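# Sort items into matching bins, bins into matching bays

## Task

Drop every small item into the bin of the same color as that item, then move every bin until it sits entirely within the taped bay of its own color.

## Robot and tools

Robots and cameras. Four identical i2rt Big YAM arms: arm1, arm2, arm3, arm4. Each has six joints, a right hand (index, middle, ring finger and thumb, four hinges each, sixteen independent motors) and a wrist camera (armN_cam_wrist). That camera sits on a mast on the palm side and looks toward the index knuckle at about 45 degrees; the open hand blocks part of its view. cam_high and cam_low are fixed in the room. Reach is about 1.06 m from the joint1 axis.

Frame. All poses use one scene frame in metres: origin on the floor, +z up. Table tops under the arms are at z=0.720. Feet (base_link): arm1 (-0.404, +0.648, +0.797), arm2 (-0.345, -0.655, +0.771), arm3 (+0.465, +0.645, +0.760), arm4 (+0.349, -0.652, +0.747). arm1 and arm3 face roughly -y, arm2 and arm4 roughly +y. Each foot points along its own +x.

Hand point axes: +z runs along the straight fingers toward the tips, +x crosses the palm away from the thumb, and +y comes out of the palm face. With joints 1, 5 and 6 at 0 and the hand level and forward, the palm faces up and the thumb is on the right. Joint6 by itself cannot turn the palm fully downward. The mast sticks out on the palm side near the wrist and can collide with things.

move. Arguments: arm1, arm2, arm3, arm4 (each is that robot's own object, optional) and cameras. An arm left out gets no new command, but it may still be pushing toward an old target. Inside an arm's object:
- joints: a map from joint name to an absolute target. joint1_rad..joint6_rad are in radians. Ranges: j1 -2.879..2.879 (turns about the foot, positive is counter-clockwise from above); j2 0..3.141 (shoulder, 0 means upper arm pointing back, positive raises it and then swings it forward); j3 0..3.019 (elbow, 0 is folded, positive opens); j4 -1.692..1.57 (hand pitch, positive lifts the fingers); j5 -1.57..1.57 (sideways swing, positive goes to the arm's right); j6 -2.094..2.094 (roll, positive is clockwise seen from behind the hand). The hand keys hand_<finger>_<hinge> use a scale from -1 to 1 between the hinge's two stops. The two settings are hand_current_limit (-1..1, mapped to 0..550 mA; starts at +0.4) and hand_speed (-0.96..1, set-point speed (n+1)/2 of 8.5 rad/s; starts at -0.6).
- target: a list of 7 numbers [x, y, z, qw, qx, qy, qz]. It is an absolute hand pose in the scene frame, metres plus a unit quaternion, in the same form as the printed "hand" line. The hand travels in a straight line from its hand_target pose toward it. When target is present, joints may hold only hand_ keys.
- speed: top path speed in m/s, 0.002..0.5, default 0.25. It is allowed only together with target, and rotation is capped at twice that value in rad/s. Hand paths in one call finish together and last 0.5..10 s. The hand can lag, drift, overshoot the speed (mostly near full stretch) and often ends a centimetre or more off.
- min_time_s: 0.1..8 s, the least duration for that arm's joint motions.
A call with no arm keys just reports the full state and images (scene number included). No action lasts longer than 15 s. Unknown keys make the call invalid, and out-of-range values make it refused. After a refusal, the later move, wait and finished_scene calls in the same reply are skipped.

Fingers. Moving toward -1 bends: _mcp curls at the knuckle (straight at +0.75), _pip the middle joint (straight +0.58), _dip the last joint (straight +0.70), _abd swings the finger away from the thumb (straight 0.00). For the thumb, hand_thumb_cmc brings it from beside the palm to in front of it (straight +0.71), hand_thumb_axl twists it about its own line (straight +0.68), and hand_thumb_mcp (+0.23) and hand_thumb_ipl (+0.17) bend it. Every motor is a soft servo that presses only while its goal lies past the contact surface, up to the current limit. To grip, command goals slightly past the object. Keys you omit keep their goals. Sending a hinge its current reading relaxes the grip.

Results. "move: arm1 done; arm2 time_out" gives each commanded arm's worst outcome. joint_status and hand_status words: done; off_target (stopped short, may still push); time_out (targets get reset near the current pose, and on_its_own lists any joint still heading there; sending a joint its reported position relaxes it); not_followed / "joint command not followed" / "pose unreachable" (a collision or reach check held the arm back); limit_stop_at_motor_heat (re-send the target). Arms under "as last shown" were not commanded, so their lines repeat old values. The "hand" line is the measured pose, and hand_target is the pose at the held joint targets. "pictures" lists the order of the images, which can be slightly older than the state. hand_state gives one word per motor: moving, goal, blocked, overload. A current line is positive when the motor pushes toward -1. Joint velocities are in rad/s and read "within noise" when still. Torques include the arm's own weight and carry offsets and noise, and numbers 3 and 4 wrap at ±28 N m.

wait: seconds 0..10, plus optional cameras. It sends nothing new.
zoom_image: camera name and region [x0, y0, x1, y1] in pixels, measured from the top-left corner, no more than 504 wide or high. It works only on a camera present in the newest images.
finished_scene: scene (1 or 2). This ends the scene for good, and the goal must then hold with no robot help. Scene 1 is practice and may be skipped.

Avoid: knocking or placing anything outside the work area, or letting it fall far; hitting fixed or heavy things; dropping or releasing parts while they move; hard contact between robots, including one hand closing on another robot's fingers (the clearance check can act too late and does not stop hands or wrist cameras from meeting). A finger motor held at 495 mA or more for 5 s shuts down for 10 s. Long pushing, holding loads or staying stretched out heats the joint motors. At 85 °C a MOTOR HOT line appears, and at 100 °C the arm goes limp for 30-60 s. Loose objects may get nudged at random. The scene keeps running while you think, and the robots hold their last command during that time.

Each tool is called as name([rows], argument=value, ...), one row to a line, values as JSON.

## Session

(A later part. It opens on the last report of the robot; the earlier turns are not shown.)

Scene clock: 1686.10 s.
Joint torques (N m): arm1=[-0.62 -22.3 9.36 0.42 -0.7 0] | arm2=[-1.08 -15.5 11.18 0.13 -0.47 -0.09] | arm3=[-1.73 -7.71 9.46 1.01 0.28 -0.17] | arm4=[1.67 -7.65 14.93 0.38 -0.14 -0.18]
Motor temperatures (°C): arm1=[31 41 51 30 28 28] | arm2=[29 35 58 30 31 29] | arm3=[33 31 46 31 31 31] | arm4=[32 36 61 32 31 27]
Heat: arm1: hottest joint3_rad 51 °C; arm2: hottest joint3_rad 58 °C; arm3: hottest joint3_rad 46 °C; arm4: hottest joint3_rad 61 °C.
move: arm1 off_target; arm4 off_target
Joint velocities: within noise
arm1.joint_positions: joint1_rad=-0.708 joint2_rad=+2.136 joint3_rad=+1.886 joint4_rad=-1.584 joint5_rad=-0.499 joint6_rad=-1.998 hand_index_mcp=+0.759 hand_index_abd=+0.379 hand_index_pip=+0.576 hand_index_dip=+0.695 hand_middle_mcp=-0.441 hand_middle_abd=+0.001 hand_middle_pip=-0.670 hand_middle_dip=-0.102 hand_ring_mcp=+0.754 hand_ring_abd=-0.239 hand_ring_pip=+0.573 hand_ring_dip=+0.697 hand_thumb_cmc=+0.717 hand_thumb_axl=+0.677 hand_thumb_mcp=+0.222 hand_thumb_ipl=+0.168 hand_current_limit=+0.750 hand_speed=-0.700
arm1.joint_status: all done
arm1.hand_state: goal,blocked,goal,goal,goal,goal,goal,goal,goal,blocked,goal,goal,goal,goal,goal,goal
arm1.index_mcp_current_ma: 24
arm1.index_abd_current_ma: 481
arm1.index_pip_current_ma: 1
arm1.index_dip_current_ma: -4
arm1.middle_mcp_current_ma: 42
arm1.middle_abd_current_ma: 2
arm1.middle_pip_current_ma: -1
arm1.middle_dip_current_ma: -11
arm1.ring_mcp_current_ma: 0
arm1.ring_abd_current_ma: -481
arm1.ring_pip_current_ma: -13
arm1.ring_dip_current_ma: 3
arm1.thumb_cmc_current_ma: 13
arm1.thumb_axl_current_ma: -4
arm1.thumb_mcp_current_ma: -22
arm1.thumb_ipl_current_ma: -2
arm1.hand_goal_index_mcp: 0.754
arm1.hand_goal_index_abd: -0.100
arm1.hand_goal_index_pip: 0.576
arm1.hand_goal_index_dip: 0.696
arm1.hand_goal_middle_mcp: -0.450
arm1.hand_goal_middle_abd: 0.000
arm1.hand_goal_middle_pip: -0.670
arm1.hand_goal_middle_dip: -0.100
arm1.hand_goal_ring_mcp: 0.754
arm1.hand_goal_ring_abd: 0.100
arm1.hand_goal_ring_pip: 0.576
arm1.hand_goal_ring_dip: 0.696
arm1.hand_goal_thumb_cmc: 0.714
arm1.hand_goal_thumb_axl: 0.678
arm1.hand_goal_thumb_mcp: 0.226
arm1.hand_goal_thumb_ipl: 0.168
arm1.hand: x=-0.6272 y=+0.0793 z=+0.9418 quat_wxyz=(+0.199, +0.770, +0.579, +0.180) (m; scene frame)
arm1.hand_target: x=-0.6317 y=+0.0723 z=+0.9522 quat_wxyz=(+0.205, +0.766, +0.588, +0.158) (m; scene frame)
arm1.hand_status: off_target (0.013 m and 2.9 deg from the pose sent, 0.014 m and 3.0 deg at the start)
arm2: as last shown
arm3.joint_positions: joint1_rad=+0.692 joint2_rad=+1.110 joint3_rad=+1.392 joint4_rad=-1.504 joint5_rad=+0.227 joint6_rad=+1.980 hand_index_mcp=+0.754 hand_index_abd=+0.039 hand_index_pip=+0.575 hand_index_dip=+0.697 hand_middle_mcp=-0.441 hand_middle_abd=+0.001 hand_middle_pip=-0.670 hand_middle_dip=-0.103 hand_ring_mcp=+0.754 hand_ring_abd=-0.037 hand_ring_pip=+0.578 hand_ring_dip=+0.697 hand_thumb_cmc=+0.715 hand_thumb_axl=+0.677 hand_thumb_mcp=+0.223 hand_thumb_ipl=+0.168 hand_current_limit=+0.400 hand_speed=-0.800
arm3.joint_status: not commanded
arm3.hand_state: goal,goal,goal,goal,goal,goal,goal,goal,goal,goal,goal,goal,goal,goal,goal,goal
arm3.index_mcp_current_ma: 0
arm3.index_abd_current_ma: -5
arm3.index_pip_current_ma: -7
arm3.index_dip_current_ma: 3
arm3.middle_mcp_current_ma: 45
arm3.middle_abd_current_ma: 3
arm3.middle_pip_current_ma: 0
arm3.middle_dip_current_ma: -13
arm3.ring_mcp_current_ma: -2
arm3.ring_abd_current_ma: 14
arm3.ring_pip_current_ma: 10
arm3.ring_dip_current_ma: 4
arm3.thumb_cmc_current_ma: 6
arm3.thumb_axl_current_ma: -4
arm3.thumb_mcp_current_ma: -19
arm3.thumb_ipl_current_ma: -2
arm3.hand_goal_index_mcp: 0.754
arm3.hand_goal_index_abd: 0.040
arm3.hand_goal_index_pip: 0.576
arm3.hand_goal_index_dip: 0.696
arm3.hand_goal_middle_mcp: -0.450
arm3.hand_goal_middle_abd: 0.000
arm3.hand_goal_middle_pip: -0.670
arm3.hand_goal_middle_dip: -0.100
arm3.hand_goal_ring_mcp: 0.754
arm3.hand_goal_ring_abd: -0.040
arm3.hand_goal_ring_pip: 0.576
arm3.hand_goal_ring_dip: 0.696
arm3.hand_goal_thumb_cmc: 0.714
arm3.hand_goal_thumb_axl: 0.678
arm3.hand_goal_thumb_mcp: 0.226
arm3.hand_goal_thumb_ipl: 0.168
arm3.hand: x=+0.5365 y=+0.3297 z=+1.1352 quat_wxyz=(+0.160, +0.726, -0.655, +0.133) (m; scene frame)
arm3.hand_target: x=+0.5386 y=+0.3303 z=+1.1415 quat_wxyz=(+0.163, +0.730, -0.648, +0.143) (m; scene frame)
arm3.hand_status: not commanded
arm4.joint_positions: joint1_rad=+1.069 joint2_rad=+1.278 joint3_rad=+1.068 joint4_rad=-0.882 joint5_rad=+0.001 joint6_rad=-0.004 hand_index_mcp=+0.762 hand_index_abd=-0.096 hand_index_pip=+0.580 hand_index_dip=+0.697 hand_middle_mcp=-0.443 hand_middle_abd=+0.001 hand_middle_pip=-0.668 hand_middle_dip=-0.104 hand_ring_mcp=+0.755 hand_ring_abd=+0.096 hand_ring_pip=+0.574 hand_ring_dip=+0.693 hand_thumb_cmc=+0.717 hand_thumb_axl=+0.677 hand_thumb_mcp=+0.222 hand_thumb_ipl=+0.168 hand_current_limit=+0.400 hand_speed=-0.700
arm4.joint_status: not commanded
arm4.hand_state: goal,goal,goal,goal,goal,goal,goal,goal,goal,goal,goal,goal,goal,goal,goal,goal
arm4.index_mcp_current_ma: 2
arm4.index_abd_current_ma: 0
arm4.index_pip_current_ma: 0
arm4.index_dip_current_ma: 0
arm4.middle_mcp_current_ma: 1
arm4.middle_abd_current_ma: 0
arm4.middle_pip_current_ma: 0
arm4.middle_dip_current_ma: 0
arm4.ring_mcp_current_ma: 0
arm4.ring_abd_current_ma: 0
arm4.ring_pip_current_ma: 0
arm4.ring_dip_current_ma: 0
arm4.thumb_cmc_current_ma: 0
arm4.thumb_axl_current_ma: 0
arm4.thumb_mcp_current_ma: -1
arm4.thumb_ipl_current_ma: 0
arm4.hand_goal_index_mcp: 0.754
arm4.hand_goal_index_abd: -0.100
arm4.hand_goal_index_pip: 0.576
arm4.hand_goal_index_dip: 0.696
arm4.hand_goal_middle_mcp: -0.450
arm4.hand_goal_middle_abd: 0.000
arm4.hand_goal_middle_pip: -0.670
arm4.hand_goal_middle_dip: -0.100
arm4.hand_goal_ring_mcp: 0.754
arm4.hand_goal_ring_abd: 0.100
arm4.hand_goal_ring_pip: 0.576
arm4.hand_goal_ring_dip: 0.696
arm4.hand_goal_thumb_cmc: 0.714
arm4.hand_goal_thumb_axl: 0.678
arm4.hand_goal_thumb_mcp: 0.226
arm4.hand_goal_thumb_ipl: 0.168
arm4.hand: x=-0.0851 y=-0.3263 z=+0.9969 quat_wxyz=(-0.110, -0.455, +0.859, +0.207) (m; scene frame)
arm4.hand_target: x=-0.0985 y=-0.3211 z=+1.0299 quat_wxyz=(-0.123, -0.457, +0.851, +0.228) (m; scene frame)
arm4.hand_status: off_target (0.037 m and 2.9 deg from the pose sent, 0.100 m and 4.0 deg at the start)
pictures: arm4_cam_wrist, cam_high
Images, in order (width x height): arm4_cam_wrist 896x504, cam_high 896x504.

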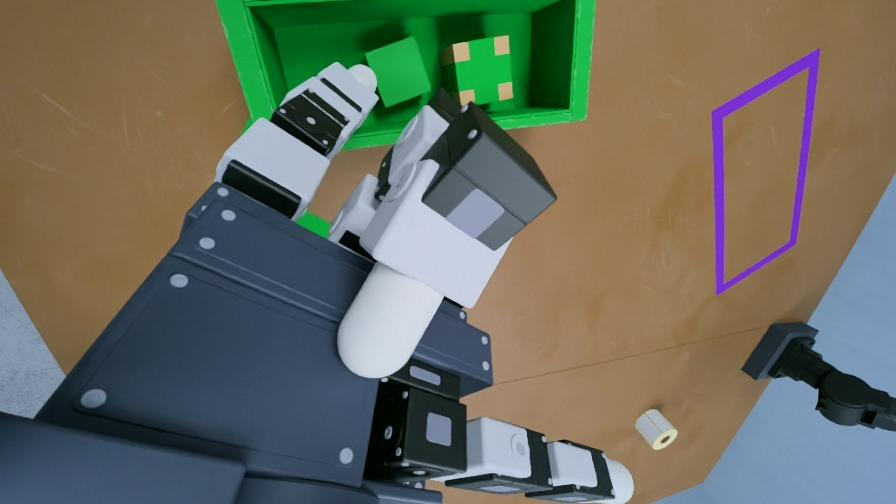

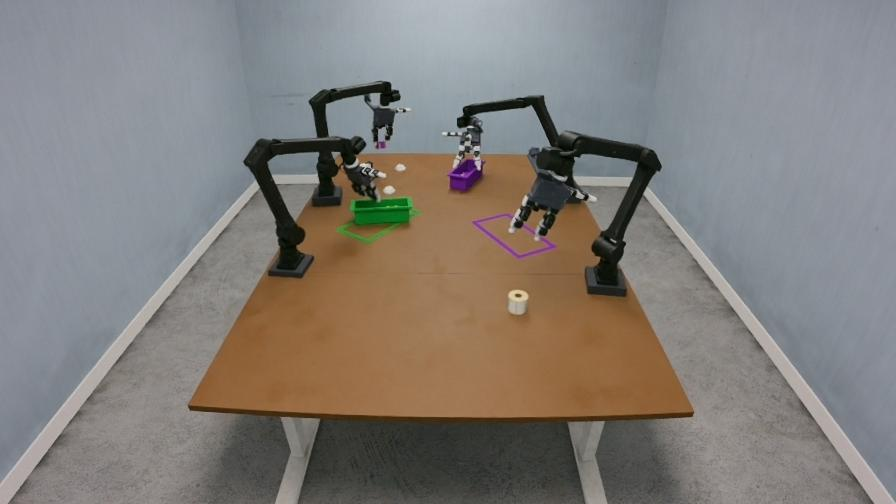

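move(arm4={"target": [-0.119, -0.324, 1.02, -0.0293, -0.1093, 0.9597, 0.2572], "speed": 0.2, "joints": {"hand_index_abd": 0.5, "hand_ring_abd": -0.5, "hand_speed": -0.5, "hand_current_limit": 0.75}}, arm1={"target": [-0.632, 0.072, 0.925, 0.2053, 0.7663, 0.5880, 0.1576], "speed": 0.08})

move(arm4={"target": [-0.119, -0.324, 0.935, -0.0293, -0.1093, 0.9597, 0.2572], "speed": 0.12}, cameras=["cam_high", "arm4_cam_wrist"])

zoom_image(camera="cam_high", region=[320, 160, 440, 260])

Scene clock: 1723.63 s.
Joint torques (N m): arm1=[-0.67 -20.78 6.95 1.35 -0.48 0.01] | arm2=[-1.08 -15.33 11.12 0.12 -0.44 -0.13] | arm3=[-1.61 -7.82 9.5 1.06 0.27 -0.19] | arm4=[2.32 -10.23 14.68 -0.2 0.81 0]
Motor temperatures (°C): arm1=[31 41 49 30 28 28] | arm2=[29 35 58 30 31 29] | arm3=[33 31 46 31 31 31] | arm4=[32 35 66 32 31 27]
Heat: arm1: hottest joint3_rad 49 °C; arm2: hottest joint3_rad 58 °C; arm3: hottest joint3_rad 46 °C; arm4: hottest joint3_rad 66 °C.
move: arm1 off_target; arm4 off_target
Joint velocities: within noise
arm1.joint_positions: joint1_rad=-0.708 joint2_rad=+2.136 joint3_rad=+1.878 joint4_rad=-1.545 joint5_rad=-0.506 joint6_rad=-1.998 hand_index_mcp=+0.744 hand_index_abd=+0.373 hand_index_pip=+0.569 hand_index_dip=+0.695 hand_middle_mcp=-0.441 hand_middle_abd=+0.001 hand_middle_pip=-0.670 hand_middle_dip=-0.102 hand_ring_mcp=+0.720 hand_ring_abd=-0.239 hand_ring_pip=+0.555 hand_ring_dip=+0.688 hand_thumb_cmc=+0.717 hand_thumb_axl=+0.677 hand_thumb_mcp=+0.222 hand_thumb_ipl=+0.168 hand_current_limit=+0.750 hand_speed=-0.700
arm1.joint_status: not commanded
arm1.hand_state: goal,blocked,goal,goal,goal,goal,goal,goal,blocked,blocked,blocked,goal,goal,goal,goal,goal
arm1.index_mcp_current_ma: -47
arm1.index_abd_current_ma: 481
arm1.index_pip_current_ma: -33
arm1.index_dip_current_ma: -4
arm1.middle_mcp_current_ma: 42
arm1.middle_abd_current_ma: 2
arm1.middle_pip_current_ma: -1
arm1.middle_dip_current_ma: -11
arm1.ring_mcp_current_ma: -172
arm1.ring_abd_current_ma: -481
arm1.ring_pip_current_ma: -98
arm1.ring_dip_current_ma: -35
arm1.thumb_cmc_current_ma: 13
arm1.thumb_axl_current_ma: -4
arm1.thumb_mcp_current_ma: -22
arm1.thumb_ipl_current_ma: -2
arm1.hand_goal_index_mcp: 0.754
arm1.hand_goal_index_abd: -0.100
arm1.hand_goal_index_pip: 0.576
arm1.hand_goal_index_dip: 0.696
arm1.hand_goal_middle_mcp: -0.450
arm1.hand_goal_middle_abd: 0.000
arm1.hand_goal_middle_pip: -0.670
arm1.hand_goal_middle_dip: -0.100
arm1.hand_goal_ring_mcp: 0.754
arm1.hand_goal_ring_abd: 0.100
arm1.hand_goal_ring_pip: 0.576
arm1.hand_goal_ring_dip: 0.696
arm1.hand_goal_thumb_cmc: 0.714
arm1.hand_goal_thumb_axl: 0.678
arm1.hand_goal_thumb_mcp: 0.226
arm1.hand_goal_thumb_ipl: 0.168
arm1.hand: x=-0.6296 y=+0.0749 z=+0.9381 quat_wxyz=(+0.206, +0.769, +0.582, +0.166) (m; scene frame)
arm1.hand_target: x=-0.6318 y=+0.0722 z=+0.9252 quat_wxyz=(+0.205, +0.766, +0.588, +0.158) (m; scene frame)
arm1.hand_status: off_target (0.014 m and 1.3 deg from the pose sent, 0.019 m and 2.9 deg at the start)
arm2.joint_positions: joint1_rad=+0.717 joint2_rad=+1.514 joint3_rad=+1.492 joint4_rad=-1.530 joint5_rad=-0.227 joint6_rad=-1.226 hand_index_mcp=+0.747 hand_index_abd=-0.143 hand_index_pip=+0.570 hand_index_dip=+0.694 hand_middle_mcp=-0.442 hand_middle_abd=+0.000 hand_middle_pip=-0.669 hand_middle_dip=-0.103 hand_ring_mcp=+0.766 hand_ring_abd=+0.146 hand_ring_pip=+0.580 hand_ring_dip=+0.697 hand_thumb_cmc=+0.717 hand_thumb_axl=+0.677 hand_thumb_mcp=+0.224 hand_thumb_ipl=+0.168 hand_current_limit=+0.400 hand_speed=-0.400
arm2.joint_status: not commanded
arm2.hand_state: goal,blocked,goal,goal,goal,goal,goal,goal,goal,blocked,goal,goal,goal,goal,goal,goal
arm2.index_mcp_current_ma: -15
arm2.index_abd_current_ma: 385
arm2.index_pip_current_ma: -12
arm2.index_dip_current_ma: -4
arm2.middle_mcp_current_ma: 18
arm2.middle_abd_current_ma: 0
arm2.middle_pip_current_ma: 1
arm2.middle_dip_current_ma: -4
arm2.ring_mcp_current_ma: 29
arm2.ring_abd_current_ma: -385
arm2.ring_pip_current_ma: 8
arm2.ring_dip_current_ma: 1
arm2.thumb_cmc_current_ma: 5
arm2.thumb_axl_current_ma: -1
arm2.thumb_mcp_current_ma: -5
arm2.thumb_ipl_current_ma: 0
arm2.hand_goal_index_mcp: 0.754
arm2.hand_goal_index_abd: -0.300
arm2.hand_goal_index_pip: 0.576
arm2.hand_goal_index_dip: 0.696
arm2.hand_goal_middle_mcp: -0.450
arm2.hand_goal_middle_abd: 0.000
arm2.hand_goal_middle_pip: -0.670
arm2.hand_goal_middle_dip: -0.100
arm2.hand_goal_ring_mcp: 0.754
arm2.hand_goal_ring_abd: 0.300
arm2.hand_goal_ring_pip: 0.576
arm2.hand_goal_ring_dip: 0.696
arm2.hand_goal_thumb_cmc: 0.714
arm2.hand_goal_thumb_axl: 0.678
arm2.hand_goal_thumb_mcp: 0.226
arm2.hand_goal_thumb_ipl: 0.168
arm2.hand: x=-0.7962 y=-0.4062 z=+1.0510 quat_wxyz=(-0.105, -0.857, +0.504, +0.032) (m; scene frame)
arm2.hand_target: x=-0.7992 y=-0.4007 z=+1.0797 quat_wxyz=(-0.100, -0.859, +0.499, +0.060) (m; scene frame)
arm2.hand_status: not commanded
arm3: as last shown
arm4.joint_positions: joint1_rad=+1.312 joint2_rad=+1.537 joint3_rad=+1.327 joint4_rad=-1.099 joint5_rad=+0.434 joint6_rad=+0.921 hand_index_mcp=+0.762 hand_index_abd=+0.493 hand_index_pip=+0.580 hand_index_dip=+0.697 hand_middle_mcp=-0.443 hand_middle_abd=+0.001 hand_middle_pip=-0.668 hand_middle_dip=-0.104 hand_ring_mcp=+0.755 hand_ring_abd=-0.493 hand_ring_pip=+0.574 hand_ring_dip=+0.693 hand_thumb_cmc=+0.717 hand_thumb_axl=+0.677 hand_thumb_mcp=+0.222 hand_thumb_ipl=+0.168 hand_current_limit=+0.750 hand_speed=-0.500
arm4.joint_status: all done
arm4.hand_state: goal,goal,goal,goal,goal,goal,goal,goal,goal,goal,goal,goal,goal,goal,goal,goal
arm4.index_mcp_current_ma: 2
arm4.index_abd_current_ma: -1
arm4.index_pip_current_ma: 0
arm4.index_dip_current_ma: 0
arm4.middle_mcp_current_ma: 1
arm4.middle_abd_current_ma: 0
arm4.middle_pip_current_ma: 0
arm4.middle_dip_current_ma: 0
arm4.ring_mcp_current_ma: 0
arm4.ring_abd_current_ma: 1
arm4.ring_pip_current_ma: 0
arm4.ring_dip_current_ma: 0
arm4.thumb_cmc_current_ma: 0
arm4.thumb_axl_current_ma: 0
arm4.thumb_mcp_current_ma: -1
arm4.thumb_ipl_current_ma: 0
arm4.hand_goal_index_mcp: 0.754
arm4.hand_goal_index_abd: 0.500
arm4.hand_goal_index_pip: 0.576
arm4.hand_goal_index_dip: 0.696
arm4.hand_goal_middle_mcp: -0.450
arm4.hand_goal_middle_abd: 0.000
arm4.hand_goal_middle_pip: -0.670
arm4.hand_goal_middle_dip: -0.100
arm4.hand_goal_ring_mcp: 0.754
arm4.hand_goal_ring_abd: -0.500
arm4.hand_goal_ring_pip: 0.576
arm4.hand_goal_ring_dip: 0.696
arm4.hand_goal_thumb_cmc: 0.714
arm4.hand_goal_thumb_axl: 0.678
arm4.hand_goal_thumb_mcp: 0.226
arm4.hand_goal_thumb_ipl: 0.168
arm4.hand: x=-0.1005 y=-0.3262 z=+0.9941 quat_wxyz=(-0.009, -0.114, +0.963, +0.246) (m; scene frame)
arm4.hand_target: x=-0.1174 y=-0.3249 z=+1.0200 quat_wxyz=(-0.030, -0.109, +0.960, +0.257) (m; scene frame)
arm4.hand_status: off_target (0.032 m and 2.8 deg from the pose sent, 0.041 m and 42.9 deg at the start)
pictures: none

Scene clock: 1725.20 s.
Joint torques (N m): arm1=[-0.67 -20.78 6.94 1.35 -0.48 0] | arm2=[-0.97 -15.27 11.17 0.24 -0.46 -0.12] | arm3=[-1.08 -7.71 9.5 0.99 0.28 -0.19] | arm4=[2.2 -11.34 8.38 0.99 0.68 -0.04]
Motor temperatures (°C): arm1=[31 41 49 30 28 28] | arm2=[29 35 58 30 31 29] | arm3=[33 31 46 31 31 31] | arm4=[32 35 66 32 31 27]
Heat: arm1: hottest joint3_rad 49 °C; arm2: hottest joint3_rad 58 °C; arm3: hottest joint3_rad 46 °C; arm4: hottest joint3_rad 66 °C.
move: arm4 done
Joint velocities: within noise
arm1, arm2, arm3: as last shown
arm4.joint_positions: joint1_rad=+1.312 joint2_rad=+1.606 joint3_rad=+1.244 joint4_rad=-0.914 joint5_rad=+0.436 joint6_rad=+0.923 hand_index_mcp=+0.759 hand_index_abd=+0.504 hand_index_pip=+0.579 hand_index_dip=+0.697 hand_middle_mcp=-0.443 hand_middle_abd=+0.001 hand_middle_pip=-0.668 hand_middle_dip=-0.104 hand_ring_mcp=+0.755 hand_ring_abd=-0.493 hand_ring_pip=+0.574 hand_ring_dip=+0.693 hand_thumb_cmc=+0.717 hand_thumb_axl=+0.677 hand_thumb_mcp=+0.222 hand_thumb_ipl=+0.168 hand_current_limit=+0.750 hand_speed=-0.500
arm4.joint_status: not commanded
arm4.hand_state: goal,goal,goal,goal,goal,goal,goal,goal,goal,goal,goal,goal,goal,goal,goal,goal
arm4.index_mcp_current_ma: 1
arm4.index_abd_current_ma: 0
arm4.index_pip_current_ma: 0
arm4.index_dip_current_ma: 0
arm4.middle_mcp_current_ma: 1
arm4.middle_abd_current_ma: 0
arm4.middle_pip_current_ma: 0
arm4.middle_dip_current_ma: 0
arm4.ring_mcp_current_ma: 0
arm4.ring_abd_current_ma: 1
arm4.ring_pip_current_ma: 0
arm4.ring_dip_current_ma: 0
arm4.thumb_cmc_current_ma: 0
arm4.thumb_axl_current_ma: 0
arm4.thumb_mcp_current_ma: -1
arm4.thumb_ipl_current_ma: 0
arm4.hand_goal_index_mcp: 0.754
arm4.hand_goal_index_abd: 0.500
arm4.hand_goal_index_pip: 0.576
arm4.hand_goal_index_dip: 0.696
arm4.hand_goal_middle_mcp: -0.450
arm4.hand_goal_middle_abd: 0.000
arm4.hand_goal_middle_pip: -0.670
arm4.hand_goal_middle_dip: -0.100
arm4.hand_goal_ring_mcp: 0.754
arm4.hand_goal_ring_abd: -0.500
arm4.hand_goal_ring_pip: 0.576
arm4.hand_goal_ring_dip: 0.696
arm4.hand_goal_thumb_cmc: 0.714
arm4.hand_goal_thumb_axl: 0.678
arm4.hand_goal_thumb_mcp: 0.226
arm4.hand_goal_thumb_ipl: 0.168
arm4.hand: x=-0.1148 y=-0.3208 z=+0.9368 quat_wxyz=(-0.022, -0.109, +0.961, +0.254) (m; scene frame)
arm4.hand_target: x=-0.1189 y=-0.3241 z=+0.9350 quat_wxyz=(-0.029, -0.109, +0.960, +0.257) (m; scene frame)
arm4.hand_status: done (0.006 m and 0.9 deg from the pose sent, 0.062 m and 2.8 deg at the start)
pictures: arm4_cam_wrist, cam_high
Images, in order (width x height): arm4_cam_wrist 896x504, cam_high 896x504.

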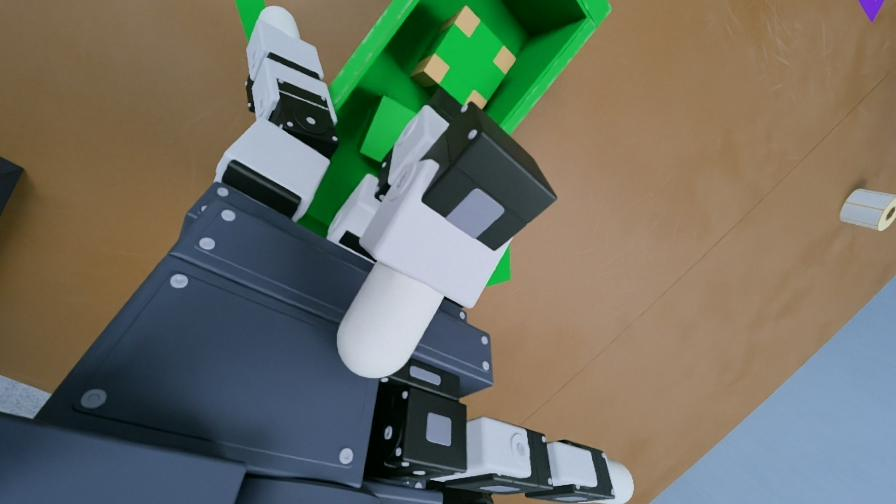

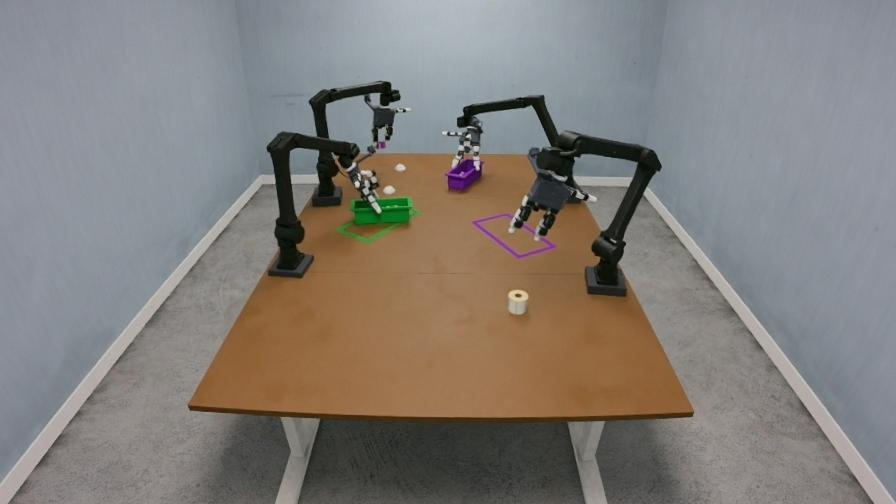

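Scaled by 4.200 from the camera's 896x504 image, which has a finer 1280x720 frame.

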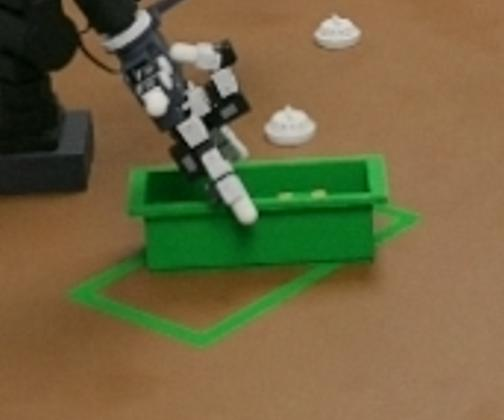

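move(arm4={"joints": {"hand_index_abd": -0.1, "hand_ring_abd": 0.1, "hand_speed": -0.7}})

move(arm4={"target": [-0.1127, -0.3155, 0.950, -0.1225, -0.4572, 0.8509, 0.2280], "speed": 0.1}, arm1={"target": [-0.469, -0.0425, 0.950, 0.1830, 0.6830, 0.6830, 0.1830], "speed": 0.1}, cameras=["cam_high", "arm4_cam_wrist"])

zoom_image(camera="cam_high", region=[320, 150, 440, 250])

zoom_image(camera="cam_high", region=[420, 110, 520, 200])

Scene clock: 1737.63 s.
Joint torques (N m): arm1=[-0.62 -20.66 6.97 1.33 -0.48 0.01] | arm2=[-0.62 -15.68 11.18 0.09 -0.47 -0.09] | arm3=[-1.79 -7.65 9.44 0.99 0.26 -0.17] | arm4=[2.14 -11.34 8.42 0.81 0.5 -0.1]
Motor temperatures (°C): arm1=[31 40 48 30 28 28] | arm2=[29 35 58 30 31 29] | arm3=[33 31 46 31 31 31] | arm4=[32 35 64 32 31 27]
Heat: arm1: hottest joint3_rad 48 °C; arm2: hottest joint3_rad 58 °C; arm3: hottest joint3_rad 46 °C; arm4: hottest joint3_rad 64 °C.
move: arm4 off_target
Joint velocities: within noise
arm1, arm2, arm3: as last shown
arm4.joint_positions: joint1_rad=+1.312 joint2_rad=+1.606 joint3_rad=+1.244 joint4_rad=-0.907 joint5_rad=+0.440 joint6_rad=+0.928 hand_index_mcp=+0.748 hand_index_abd=+0.396 hand_index_pip=+0.568 hand_index_dip=+0.692 hand_middle_mcp=-0.443 hand_middle_abd=+0.001 hand_middle_pip=-0.668 hand_middle_dip=-0.104 hand_ring_mcp=+0.760 hand_ring_abd=-0.363 hand_ring_pip=+0.573 hand_ring_dip=+0.693 hand_thumb_cmc=+0.717 hand_thumb_axl=+0.677 hand_thumb_mcp=+0.222 hand_thumb_ipl=+0.168 hand_current_limit=+0.750 hand_speed=-0.700
arm4.joint_status: hand_index_abd off_target (ended at +0.396, target -0.100); hand_ring_abd off_target (ended at -0.363, target +0.100); the others done
arm4.hand_state: goal,blocked,goal,goal,goal,goal,goal,goal,goal,blocked,goal,goal,goal,goal,goal,goal
arm4.index_mcp_current_ma: -1
arm4.index_abd_current_ma: 481
arm4.index_pip_current_ma: -1
arm4.index_dip_current_ma: 0
arm4.middle_mcp_current_ma: 1
arm4.middle_abd_current_ma: 0
arm4.middle_pip_current_ma: 0
arm4.middle_dip_current_ma: 0
arm4.ring_mcp_current_ma: 1
arm4.ring_abd_current_ma: -481
arm4.ring_pip_current_ma: 0
arm4.ring_dip_current_ma: 0
arm4.thumb_cmc_current_ma: 0
arm4.thumb_axl_current_ma: 0
arm4.thumb_mcp_current_ma: -1
arm4.thumb_ipl_current_ma: 0
arm4.hand_goal_index_mcp: 0.754
arm4.hand_goal_index_abd: -0.100
arm4.hand_goal_index_pip: 0.576
arm4.hand_goal_index_dip: 0.696
arm4.hand_goal_middle_mcp: -0.450
arm4.hand_goal_middle_abd: 0.000
arm4.hand_goal_middle_pip: -0.670
arm4.hand_goal_middle_dip: -0.100
arm4.hand_goal_ring_mcp: 0.754
arm4.hand_goal_ring_abd: 0.100
arm4.hand_goal_ring_pip: 0.576
arm4.hand_goal_ring_dip: 0.696
arm4.hand_goal_thumb_cmc: 0.714
arm4.hand_goal_thumb_axl: 0.678
arm4.hand_goal_thumb_mcp: 0.226
arm4.hand_goal_thumb_ipl: 0.168
arm4.hand: x=-0.1150 y=-0.3200 z=+0.9379 quat_wxyz=(-0.024, -0.106, +0.960, +0.257) (m; scene frame)
arm4.hand_target: x=-0.1189 y=-0.3241 z=+0.9350 quat_wxyz=(-0.029, -0.109, +0.960, +0.257) (m; scene frame)
arm4.hand_status: not commanded
pictures: none

Scene clock: 1742.27 s.
Joint torques (N m): arm1=[-0.03 -22.83 11.74 -0.61 -0.84 0.19] | arm2=[-0.67 -15.38 11.19 0.14 -0.46 -0.11] | arm3=[-1.79 -8 9.48 1.05 0.26 -0.18] | arm4=[0.56 -10.23 8.5 1.32 -0.2 -0.19]
Motor temperatures (°C): arm1=[31 40 49 30 28 28] | arm2=[29 35 58 30 31 29] | arm3=[33 31 46 31 31 31] | arm4=[32 36 63 32 31 27]
Heat: arm1: hottest joint3_rad 49 °C; arm2: hottest joint3_rad 58 °C; arm3: hottest joint3_rad 46 °C; arm4: hottest joint3_rad 63 °C.
move: arm1 off_target; arm4 done
Joint velocities: within noise
arm1.joint_positions: joint1_rad=-0.407 joint2_rad=+2.320 joint3_rad=+2.235 joint4_rad=-1.683 joint5_rad=-0.507 joint6_rad=-1.958 hand_index_mcp=+0.767 hand_index_abd=+0.327 hand_index_pip=+0.583 hand_index_dip=+0.697 hand_middle_mcp=-0.441 hand_middle_abd=+0.001 hand_middle_pip=-0.670 hand_middle_dip=-0.102 hand_ring_mcp=+0.747 hand_ring_abd=-0.213 hand_ring_pip=+0.566 hand_ring_dip=+0.689 hand_thumb_cmc=+0.717 hand_thumb_axl=+0.677 hand_thumb_mcp=+0.222 hand_thumb_ipl=+0.168 hand_current_limit=+0.750 hand_speed=-0.700
arm1.joint_status: not commanded
arm1.hand_state: goal,blocked,goal,goal,goal,goal,goal,goal,goal,blocked,goal,goal,goal,goal,goal,goal
arm1.index_mcp_current_ma: 64
arm1.index_abd_current_ma: 481
arm1.index_pip_current_ma: 30
arm1.index_dip_current_ma: 4
arm1.middle_mcp_current_ma: 42
arm1.middle_abd_current_ma: 2
arm1.middle_pip_current_ma: -1
arm1.middle_dip_current_ma: -11
arm1.ring_mcp_current_ma: -36
arm1.ring_abd_current_ma: -481
arm1.ring_pip_current_ma: -44
arm1.ring_dip_current_ma: -32
arm1.thumb_cmc_current_ma: 13
arm1.thumb_axl_current_ma: -4
arm1.thumb_mcp_current_ma: -22
arm1.thumb_ipl_current_ma: -2
arm1.hand_goal_index_mcp: 0.754
arm1.hand_goal_index_abd: -0.100
arm1.hand_goal_index_pip: 0.576
arm1.hand_goal_index_dip: 0.696
arm1.hand_goal_middle_mcp: -0.450
arm1.hand_goal_middle_abd: 0.000
arm1.hand_goal_middle_pip: -0.670
arm1.hand_goal_middle_dip: -0.100
arm1.hand_goal_ring_mcp: 0.754
arm1.hand_goal_ring_abd: 0.100
arm1.hand_goal_ring_pip: 0.576
arm1.hand_goal_ring_dip: 0.696
arm1.hand_goal_thumb_cmc: 0.714
arm1.hand_goal_thumb_axl: 0.678
arm1.hand_goal_thumb_mcp: 0.226
arm1.hand_goal_thumb_ipl: 0.168
arm1.on_its_own: hand_index_abd moved -0.046 toward your old target -0.100; hand_ring_abd moved +0.026 toward your old target +0.100
arm1.hand: x=-0.4716 y=-0.0317 z=+0.9449 quat_wxyz=(+0.181, +0.685, +0.681, +0.187) (m; scene frame)
arm1.hand_target: x=-0.4687 y=-0.0417 z=+0.9498 quat_wxyz=(+0.185, +0.684, +0.682, +0.180) (m; scene frame)
arm1.hand_status: off_target (0.012 m and 0.6 deg from the pose sent, 0.199 m and 15.5 deg at the start; a joint's target at an end of its range on 25 of 139 steps)
arm2, arm3: as last shown
arm4.joint_positions: joint1_rad=+1.092 joint2_rad=+1.393 joint3_rad=+1.016 joint4_rad=-0.689 joint5_rad=+0.007 joint6_rad=+0.005 hand_index_mcp=+0.751 hand_index_abd=+0.280 hand_index_pip=+0.570 hand_index_dip=+0.691 hand_middle_mcp=-0.443 hand_middle_abd=+0.001 hand_middle_pip=-0.668 hand_middle_dip=-0.104 hand_ring_mcp=+0.756 hand_ring_abd=-0.246 hand_ring_pip=+0.576 hand_ring_dip=+0.694 hand_thumb_cmc=+0.717 hand_thumb_axl=+0.677 hand_thumb_mcp=+0.222 hand_thumb_ipl=+0.168 hand_current_limit=+0.750 hand_speed=-0.700
arm4.joint_status: not commanded
arm4.hand_state: goal,blocked,goal,goal,goal,goal,goal,goal,goal,blocked,goal,goal,goal,goal,goal,goal
arm4.index_mcp_current_ma: 0
arm4.index_abd_current_ma: 481
arm4.index_pip_current_ma: -1
arm4.index_dip_current_ma: 0
arm4.middle_mcp_current_ma: 1
arm4.middle_abd_current_ma: 0
arm4.middle_pip_current_ma: 0
arm4.middle_dip_current_ma: 0
arm4.ring_mcp_current_ma: 0
arm4.ring_abd_current_ma: -481
arm4.ring_pip_current_ma: 0
arm4.ring_dip_current_ma: 0
arm4.thumb_cmc_current_ma: 0
arm4.thumb_axl_current_ma: 0
arm4.thumb_mcp_current_ma: -1
arm4.thumb_ipl_current_ma: 0
arm4.hand_goal_index_mcp: 0.754
arm4.hand_goal_index_abd: -0.100
arm4.hand_goal_index_pip: 0.576
arm4.hand_goal_index_dip: 0.696
arm4.hand_goal_middle_mcp: -0.450
arm4.hand_goal_middle_abd: 0.000
arm4.hand_goal_middle_pip: -0.670
arm4.hand_goal_middle_dip: -0.100
arm4.hand_goal_ring_mcp: 0.754
arm4.hand_goal_ring_abd: 0.100
arm4.hand_goal_ring_pip: 0.576
arm4.hand_goal_ring_dip: 0.696
arm4.hand_goal_thumb_cmc: 0.714
arm4.hand_goal_thumb_axl: 0.678
arm4.hand_goal_thumb_mcp: 0.226
arm4.hand_goal_thumb_ipl: 0.168
arm4.on_its_own: hand_index_abd moved -0.116 toward your old target -0.100; hand_ring_abd moved +0.117 toward your old target +0.100
arm4.hand: x=-0.1164 y=-0.3189 z=+0.9430 quat_wxyz=(-0.117, -0.459, +0.853, +0.218) (m; scene frame)
arm4.hand_target: x=-0.1127 y=-0.3157 z=+0.9500 quat_wxyz=(-0.122, -0.457, +0.851, +0.228) (m; scene frame)
arm4.hand_status: done (0.009 m and 1.4 deg from the pose sent, 0.013 m and 44.0 deg at the start)
pictures: arm4_cam_wrist, cam_high
Images, in order (width x height): arm4_cam_wrist 896x504, cam_high 896x504.

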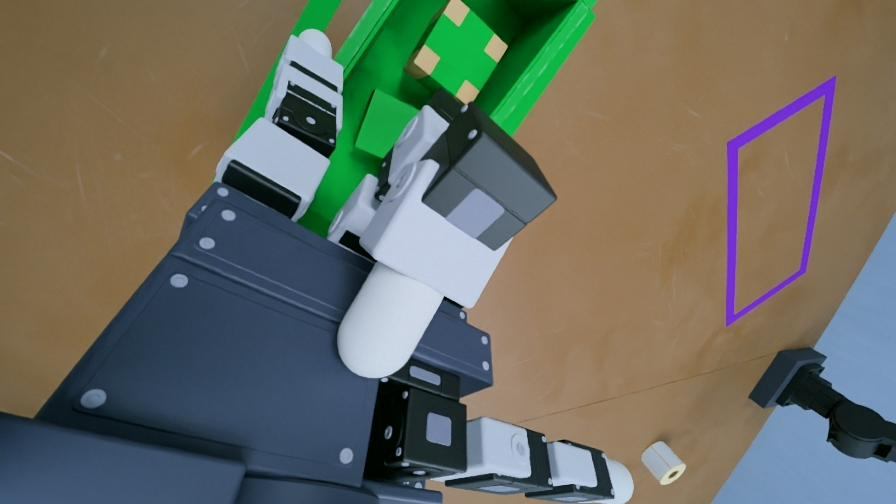

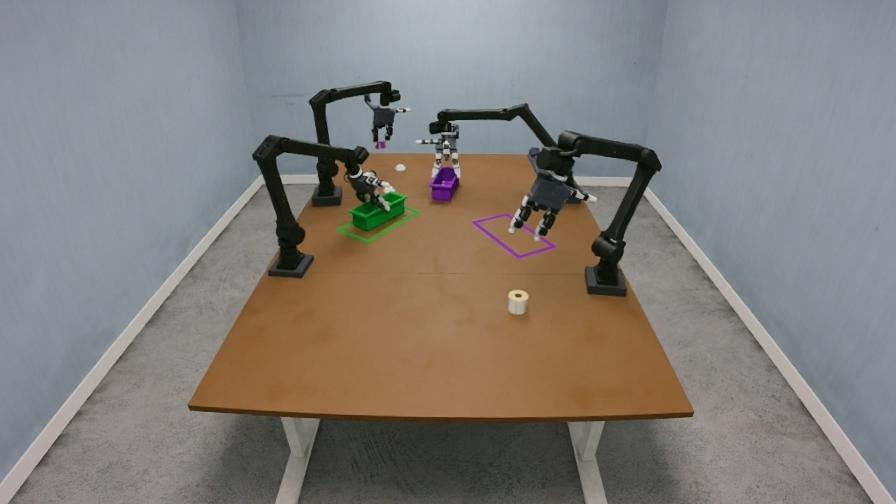

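Scaled by 4.200 from the camera's 896x504 image, which has a finer 1280x720 frame.

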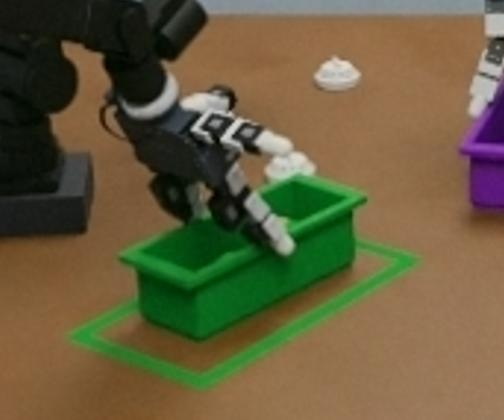

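Scaled by 5.040 from the camera's 896x504 image, which has a finer 1280x720 frame.

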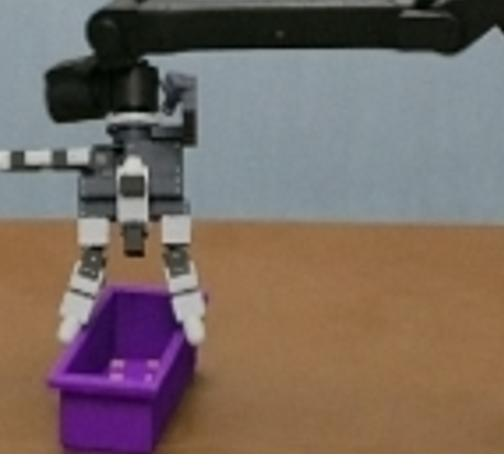

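move(arm4={"joints": {"hand_index_abd": 0.5, "hand_ring_abd": -0.5, "hand_speed": -0.6, "hand_current_limit": 0.4}}, arm1={"joints": {"hand_index_abd": 0.5, "hand_ring_abd": -0.5, "hand_speed": -0.6, "hand_current_limit": 0.4}})

move(arm4={"target": [-0.09, -0.33, 1.05, -0.1225, -0.4572, 0.8509, 0.2280], "speed": 0.2}, arm1={"target": [-0.469, -0.0425, 1.03, 0.1830, 0.6830, 0.6830, 0.1830], "speed": 0.2}, cameras=["cam_high", "arm4_cam_wrist", "arm1_cam_wrist"])

zoom_image(camera="cam_high", region=[320, 150, 440, 250])

zoom_image(camera="cam_high", region=[420, 110, 520, 210])

Scene clock: 1789.27 s.
Joint torques (N m): arm1=[-0.03 -22.77 11.73 -0.61 -0.84 0.18] | arm2=[-0.44 -15.21 11.19 0.1 -0.45 -0.09] | arm3=[-1.44 -7.77 9.46 0.96 0.26 -0.2] | arm4=[0.62 -10.11 8.49 1.35 -0.13 -0.19]
Motor temperatures (°C): arm1=[31 41 49 30 28 28] | arm2=[29 35 58 30 31 29] | arm3=[33 30 46 31 31 31] | arm4=[32 38 55 32 31 27]
Heat: arm1: hottest joint3_rad 49 °C; arm2: hottest joint3_rad 58 °C; arm3: hottest joint3_rad 46 °C; arm4: hottest joint3_rad 55 °C.
move: arm1 done; arm4 done
Joint velocities: within noise
arm1.joint_positions: joint1_rad=-0.407 joint2_rad=+2.320 joint3_rad=+2.235 joint4_rad=-1.683 joint5_rad=-0.507 joint6_rad=-1.958 hand_index_mcp=+0.764 hand_index_abd=+0.492 hand_index_pip=+0.582 hand_index_dip=+0.697 hand_middle_mcp=-0.441 hand_middle_abd=+0.001 hand_middle_pip=-0.670 hand_middle_dip=-0.102 hand_ring_mcp=+0.755 hand_ring_abd=-0.492 hand_ring_pip=+0.574 hand_ring_dip=+0.693 hand_thumb_cmc=+0.717 hand_thumb_axl=+0.677 hand_thumb_mcp=+0.222 hand_thumb_ipl=+0.168 hand_current_limit=+0.400 hand_speed=-0.600
arm1.joint_status: all done
arm1.hand_state: goal,goal,goal,goal,goal,goal,goal,goal,goal,goal,goal,goal,goal,goal,goal,goal
arm1.index_mcp_current_ma: 46
arm1.index_abd_current_ma: -31
arm1.index_pip_current_ma: 25
arm1.index_dip_current_ma: 4
arm1.middle_mcp_current_ma: 42
arm1.middle_abd_current_ma: 2
arm1.middle_pip_current_ma: -1
arm1.middle_dip_current_ma: -11
arm1.ring_mcp_current_ma: 6
arm1.ring_abd_current_ma: 30
arm1.ring_pip_current_ma: -9
arm1.ring_dip_current_ma: -13
arm1.thumb_cmc_current_ma: 13
arm1.thumb_axl_current_ma: -4
arm1.thumb_mcp_current_ma: -22
arm1.thumb_ipl_current_ma: -2
arm1.hand_goal_index_mcp: 0.754
arm1.hand_goal_index_abd: 0.500
arm1.hand_goal_index_pip: 0.576
arm1.hand_goal_index_dip: 0.696
arm1.hand_goal_middle_mcp: -0.450
arm1.hand_goal_middle_abd: 0.000
arm1.hand_goal_middle_pip: -0.670
arm1.hand_goal_middle_dip: -0.100
arm1.hand_goal_ring_mcp: 0.754
arm1.hand_goal_ring_abd: -0.500
arm1.hand_goal_ring_pip: 0.576
arm1.hand_goal_ring_dip: 0.696
arm1.hand_goal_thumb_cmc: 0.714
arm1.hand_goal_thumb_axl: 0.678
arm1.hand_goal_thumb_mcp: 0.226
arm1.hand_goal_thumb_ipl: 0.168
arm1.hand: x=-0.4716 y=-0.0317 z=+0.9449 quat_wxyz=(+0.181, +0.685, +0.681, +0.187) (m; scene frame)
arm1.hand_target: x=-0.4687 y=-0.0417 z=+0.9498 quat_wxyz=(+0.185, +0.684, +0.682, +0.180) (m; scene frame)
arm1.hand_status: not commanded
arm2, arm3: as last shown
arm4.joint_positions: joint1_rad=+1.091 joint2_rad=+1.393 joint3_rad=+1.016 joint4_rad=-0.689 joint5_rad=+0.005 joint6_rad=+0.004 hand_index_mcp=+0.755 hand_index_abd=+0.493 hand_index_pip=+0.574 hand_index_dip=+0.693 hand_middle_mcp=-0.443 hand_middle_abd=+0.001 hand_middle_pip=-0.668 hand_middle_dip=-0.104 hand_ring_mcp=+0.756 hand_ring_abd=-0.492 hand_ring_pip=+0.576 hand_ring_dip=+0.694 hand_thumb_cmc=+0.717 hand_thumb_axl=+0.677 hand_thumb_mcp=+0.222 hand_thumb_ipl=+0.168 hand_current_limit=+0.400 hand_speed=-0.600
arm4.joint_status: all done
arm4.hand_state: goal,goal,goal,goal,goal,goal,goal,goal,goal,goal,goal,goal,goal,goal,goal,goal
arm4.index_mcp_current_ma: 0
arm4.index_abd_current_ma: -1
arm4.index_pip_current_ma: 0
arm4.index_dip_current_ma: 0
arm4.middle_mcp_current_ma: 1
arm4.middle_abd_current_ma: 0
arm4.middle_pip_current_ma: 0
arm4.middle_dip_current_ma: 0
arm4.ring_mcp_current_ma: 0
arm4.ring_abd_current_ma: 1
arm4.ring_pip_current_ma: 0
arm4.ring_dip_current_ma: 0
arm4.thumb_cmc_current_ma: 0
arm4.thumb_axl_current_ma: 0
arm4.thumb_mcp_current_ma: -1
arm4.thumb_ipl_current_ma: 0
arm4.hand_goal_index_mcp: 0.754
arm4.hand_goal_index_abd: 0.500
arm4.hand_goal_index_pip: 0.576
arm4.hand_goal_index_dip: 0.696
arm4.hand_goal_middle_mcp: -0.450
arm4.hand_goal_middle_abd: 0.000
arm4.hand_goal_middle_pip: -0.670
arm4.hand_goal_middle_dip: -0.100
arm4.hand_goal_ring_mcp: 0.754
arm4.hand_goal_ring_abd: -0.500
arm4.hand_goal_ring_pip: 0.576
arm4.hand_goal_ring_dip: 0.696
arm4.hand_goal_thumb_cmc: 0.714
arm4.hand_goal_thumb_axl: 0.678
arm4.hand_goal_thumb_mcp: 0.226
arm4.hand_goal_thumb_ipl: 0.168
arm4.hand: x=-0.1164 y=-0.3189 z=+0.9430 quat_wxyz=(-0.118, -0.460, +0.853, +0.217) (m; scene frame)
arm4.hand_target: x=-0.1127 y=-0.3156 z=+0.9500 quat_wxyz=(-0.122, -0.457, +0.851, +0.228) (m; scene frame)
arm4.hand_status: not commanded
pictures: none

Scene clock: 1790.63 s.
Joint torques (N m): arm1=[-0.62 -25.35 11.45 -0.42 -0.86 0.24] | arm2=[-0.5 -15.03 11.21 0.17 -0.45 -0.13] | arm3=[-1.73 -7.65 9.57 1.1 0.27 -0.18] | arm4=[0.67 -7.24 15.17 0.28 -0.13 -0.18]
Motor temperatures (°C): arm1=[31 41 49 30 28 28] | arm2=[29 35 58 30 31 29] | arm3=[33 30 46 31 31 31] | arm4=[32 38 55 32 31 27]
Heat: arm1: hottest joint3_rad 49 °C; arm2: hottest joint3_rad 58 °C; arm3: hottest joint3_rad 46 °C; arm4: hottest joint3_rad 55 °C.
move: arm1 off_target; arm4 off_target
Joint velocities: within noise
arm1.joint_positions: joint1_rad=-0.407 joint2_rad=+2.242 joint3_rad=+2.236 joint4_rad=-1.683 joint5_rad=-0.529 joint6_rad=-1.897 hand_index_mcp=+0.763 hand_index_abd=+0.492 hand_index_pip=+0.582 hand_index_dip=+0.697 hand_middle_mcp=-0.441 hand_middle_abd=+0.001 hand_middle_pip=-0.670 hand_middle_dip=-0.102 hand_ring_mcp=+0.756 hand_ring_abd=-0.493 hand_ring_pip=+0.574 hand_ring_dip=+0.693 hand_thumb_cmc=+0.717 hand_thumb_axl=+0.677 hand_thumb_mcp=+0.222 hand_thumb_ipl=+0.168 hand_current_limit=+0.400 hand_speed=-0.600
arm1.joint_status: not commanded
arm1.hand_state: goal,goal,goal,goal,goal,goal,goal,goal,goal,goal,goal,goal,goal,goal,goal,goal
arm1.index_mcp_current_ma: 43
arm1.index_abd_current_ma: -31
arm1.index_pip_current_ma: 24
arm1.index_dip_current_ma: 4
arm1.middle_mcp_current_ma: 42
arm1.middle_abd_current_ma: 2
arm1.middle_pip_current_ma: -1
arm1.middle_dip_current_ma: -11
arm1.ring_mcp_current_ma: 8
arm1.ring_abd_current_ma: 28
arm1.ring_pip_current_ma: -8
arm1.ring_dip_current_ma: -13
arm1.thumb_cmc_current_ma: 13
arm1.thumb_axl_current_ma: -4
arm1.thumb_mcp_current_ma: -22
arm1.thumb_ipl_current_ma: -2
arm1.hand_goal_index_mcp: 0.754
arm1.hand_goal_index_abd: 0.500
arm1.hand_goal_index_pip: 0.576
arm1.hand_goal_index_dip: 0.696
arm1.hand_goal_middle_mcp: -0.450
arm1.hand_goal_middle_abd: 0.000
arm1.hand_goal_middle_pip: -0.670
arm1.hand_goal_middle_dip: -0.100
arm1.hand_goal_ring_mcp: 0.754
arm1.hand_goal_ring_abd: -0.500
arm1.hand_goal_ring_pip: 0.576
arm1.hand_goal_ring_dip: 0.696
arm1.hand_goal_thumb_cmc: 0.714
arm1.hand_goal_thumb_axl: 0.678
arm1.hand_goal_thumb_mcp: 0.226
arm1.hand_goal_thumb_ipl: 0.168
arm1.hand: x=-0.4690 y=-0.0354 z=+0.9985 quat_wxyz=(+0.202, +0.699, +0.667, +0.162) (m; scene frame)
arm1.hand_target: x=-0.4683 y=-0.0406 z=+1.0294 quat_wxyz=(+0.215, +0.698, +0.668, +0.141) (m; scene frame)
arm1.hand_status: off_target (0.032 m and 4.2 deg from the pose sent, 0.086 m and 0.6 deg at the start; a joint's target at an end of its range on 40 of 41 steps)
arm2, arm3: as last shown
arm4.joint_positions: joint1_rad=+1.091 joint2_rad=+1.237 joint3_rad=+1.081 joint4_rad=-0.940 joint5_rad=+0.005 joint6_rad=+0.003 hand_index_mcp=+0.755 hand_index_abd=+0.493 hand_index_pip=+0.574 hand_index_dip=+0.693 hand_middle_mcp=-0.443 hand_middle_abd=+0.001 hand_middle_pip=-0.668 hand_middle_dip=-0.104 hand_ring_mcp=+0.756 hand_ring_abd=-0.492 hand_ring_pip=+0.576 hand_ring_dip=+0.694 hand_thumb_cmc=+0.717 hand_thumb_axl=+0.677 hand_thumb_mcp=+0.222 hand_thumb_ipl=+0.168 hand_current_limit=+0.400 hand_speed=-0.600
arm4.joint_status: not commanded
arm4.hand_state: goal,goal,goal,goal,goal,goal,goal,goal,goal,goal,goal,goal,goal,goal,goal,goal
arm4.index_mcp_current_ma: 0
arm4.index_abd_current_ma: -1
arm4.index_pip_current_ma: 0
arm4.index_dip_current_ma: 0
arm4.middle_mcp_current_ma: 1
arm4.middle_abd_current_ma: 0
arm4.middle_pip_current_ma: 0
arm4.middle_dip_current_ma: 0
arm4.ring_mcp_current_ma: 0
arm4.ring_abd_current_ma: 1
arm4.ring_pip_current_ma: 0
arm4.ring_dip_current_ma: 0
arm4.thumb_cmc_current_ma: 0
arm4.thumb_axl_current_ma: 0
arm4.thumb_mcp_current_ma: -1
arm4.thumb_ipl_current_ma: 0
arm4.hand_goal_index_mcp: 0.754
arm4.hand_goal_index_abd: 0.500
arm4.hand_goal_index_pip: 0.576
arm4.hand_goal_index_dip: 0.696
arm4.hand_goal_middle_mcp: -0.450
arm4.hand_goal_middle_abd: 0.000
arm4.hand_goal_middle_pip: -0.670
arm4.hand_goal_middle_dip: -0.100
arm4.hand_goal_ring_mcp: 0.754
arm4.hand_goal_ring_abd: -0.500
arm4.hand_goal_ring_pip: 0.576
arm4.hand_goal_ring_dip: 0.696
arm4.hand_goal_thumb_cmc: 0.714
arm4.hand_goal_thumb_axl: 0.678
arm4.hand_goal_thumb_mcp: 0.226
arm4.hand_goal_thumb_ipl: 0.168
arm4.hand: x=-0.0807 y=-0.3419 z=+1.0140 quat_wxyz=(-0.110, -0.462, +0.856, +0.205) (m; scene frame)
arm4.hand_target: x=-0.0884 y=-0.3312 z=+1.0499 quat_wxyz=(-0.122, -0.457, +0.851, +0.228) (m; scene frame)
arm4.hand_status: off_target (0.039 m and 3.1 deg from the pose sent, 0.111 m and 1.4 deg at the start)
pictures: arm1_cam_wrist, arm4_cam_wrist, cam_high
Images, in order (width x height): arm1_cam_wrist 896x504, arm4_cam_wrist 896x504, cam_high 896x504.

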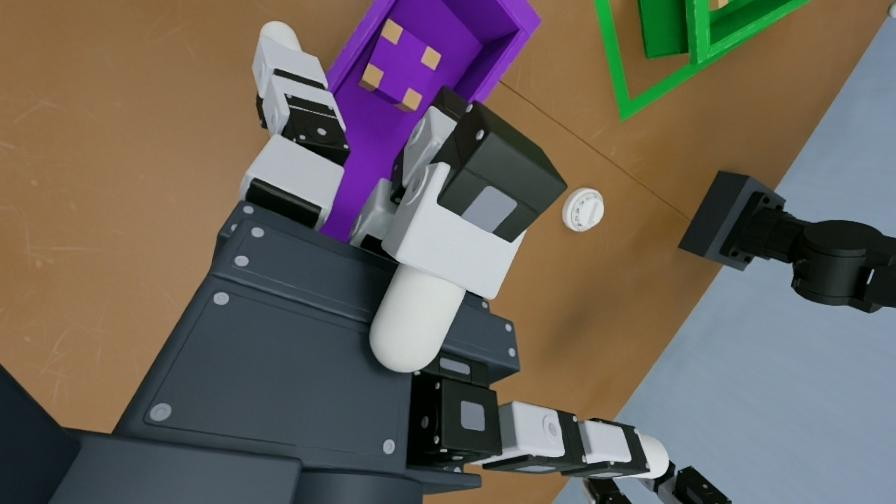

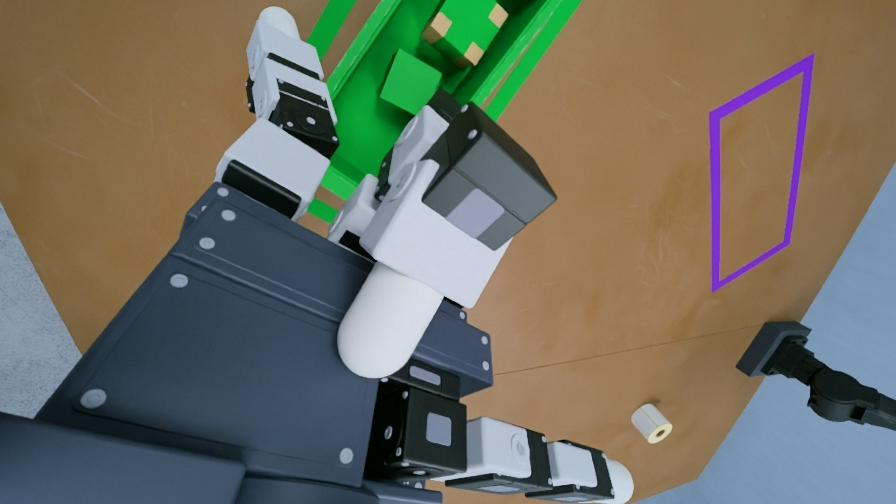

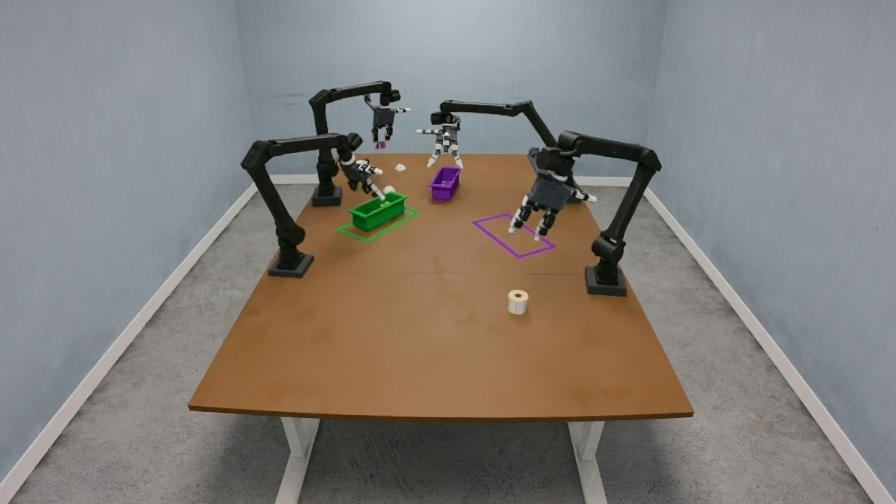

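Scaled by 4.200 from the camera's 896x504 image, which has a finer 1280x720 frame.

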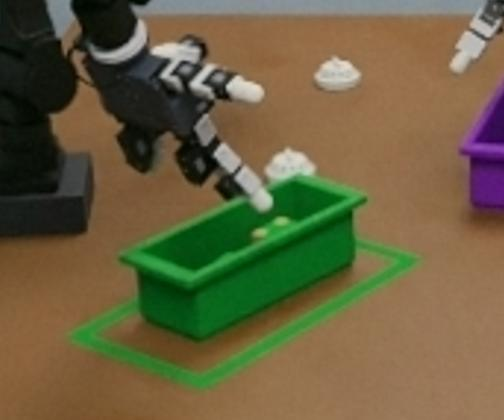

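Scaled by 5.040 from the camera's 896x504 image, which has a finer 1280x720 frame.

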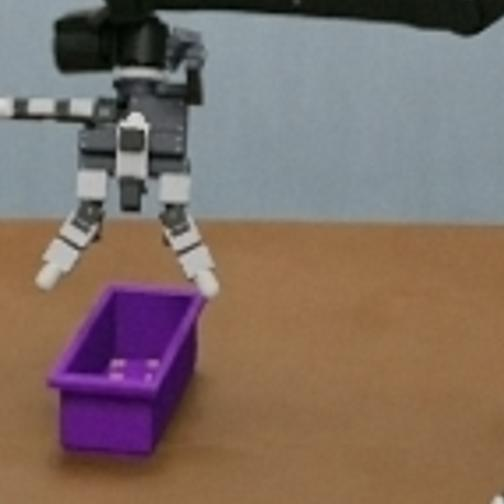

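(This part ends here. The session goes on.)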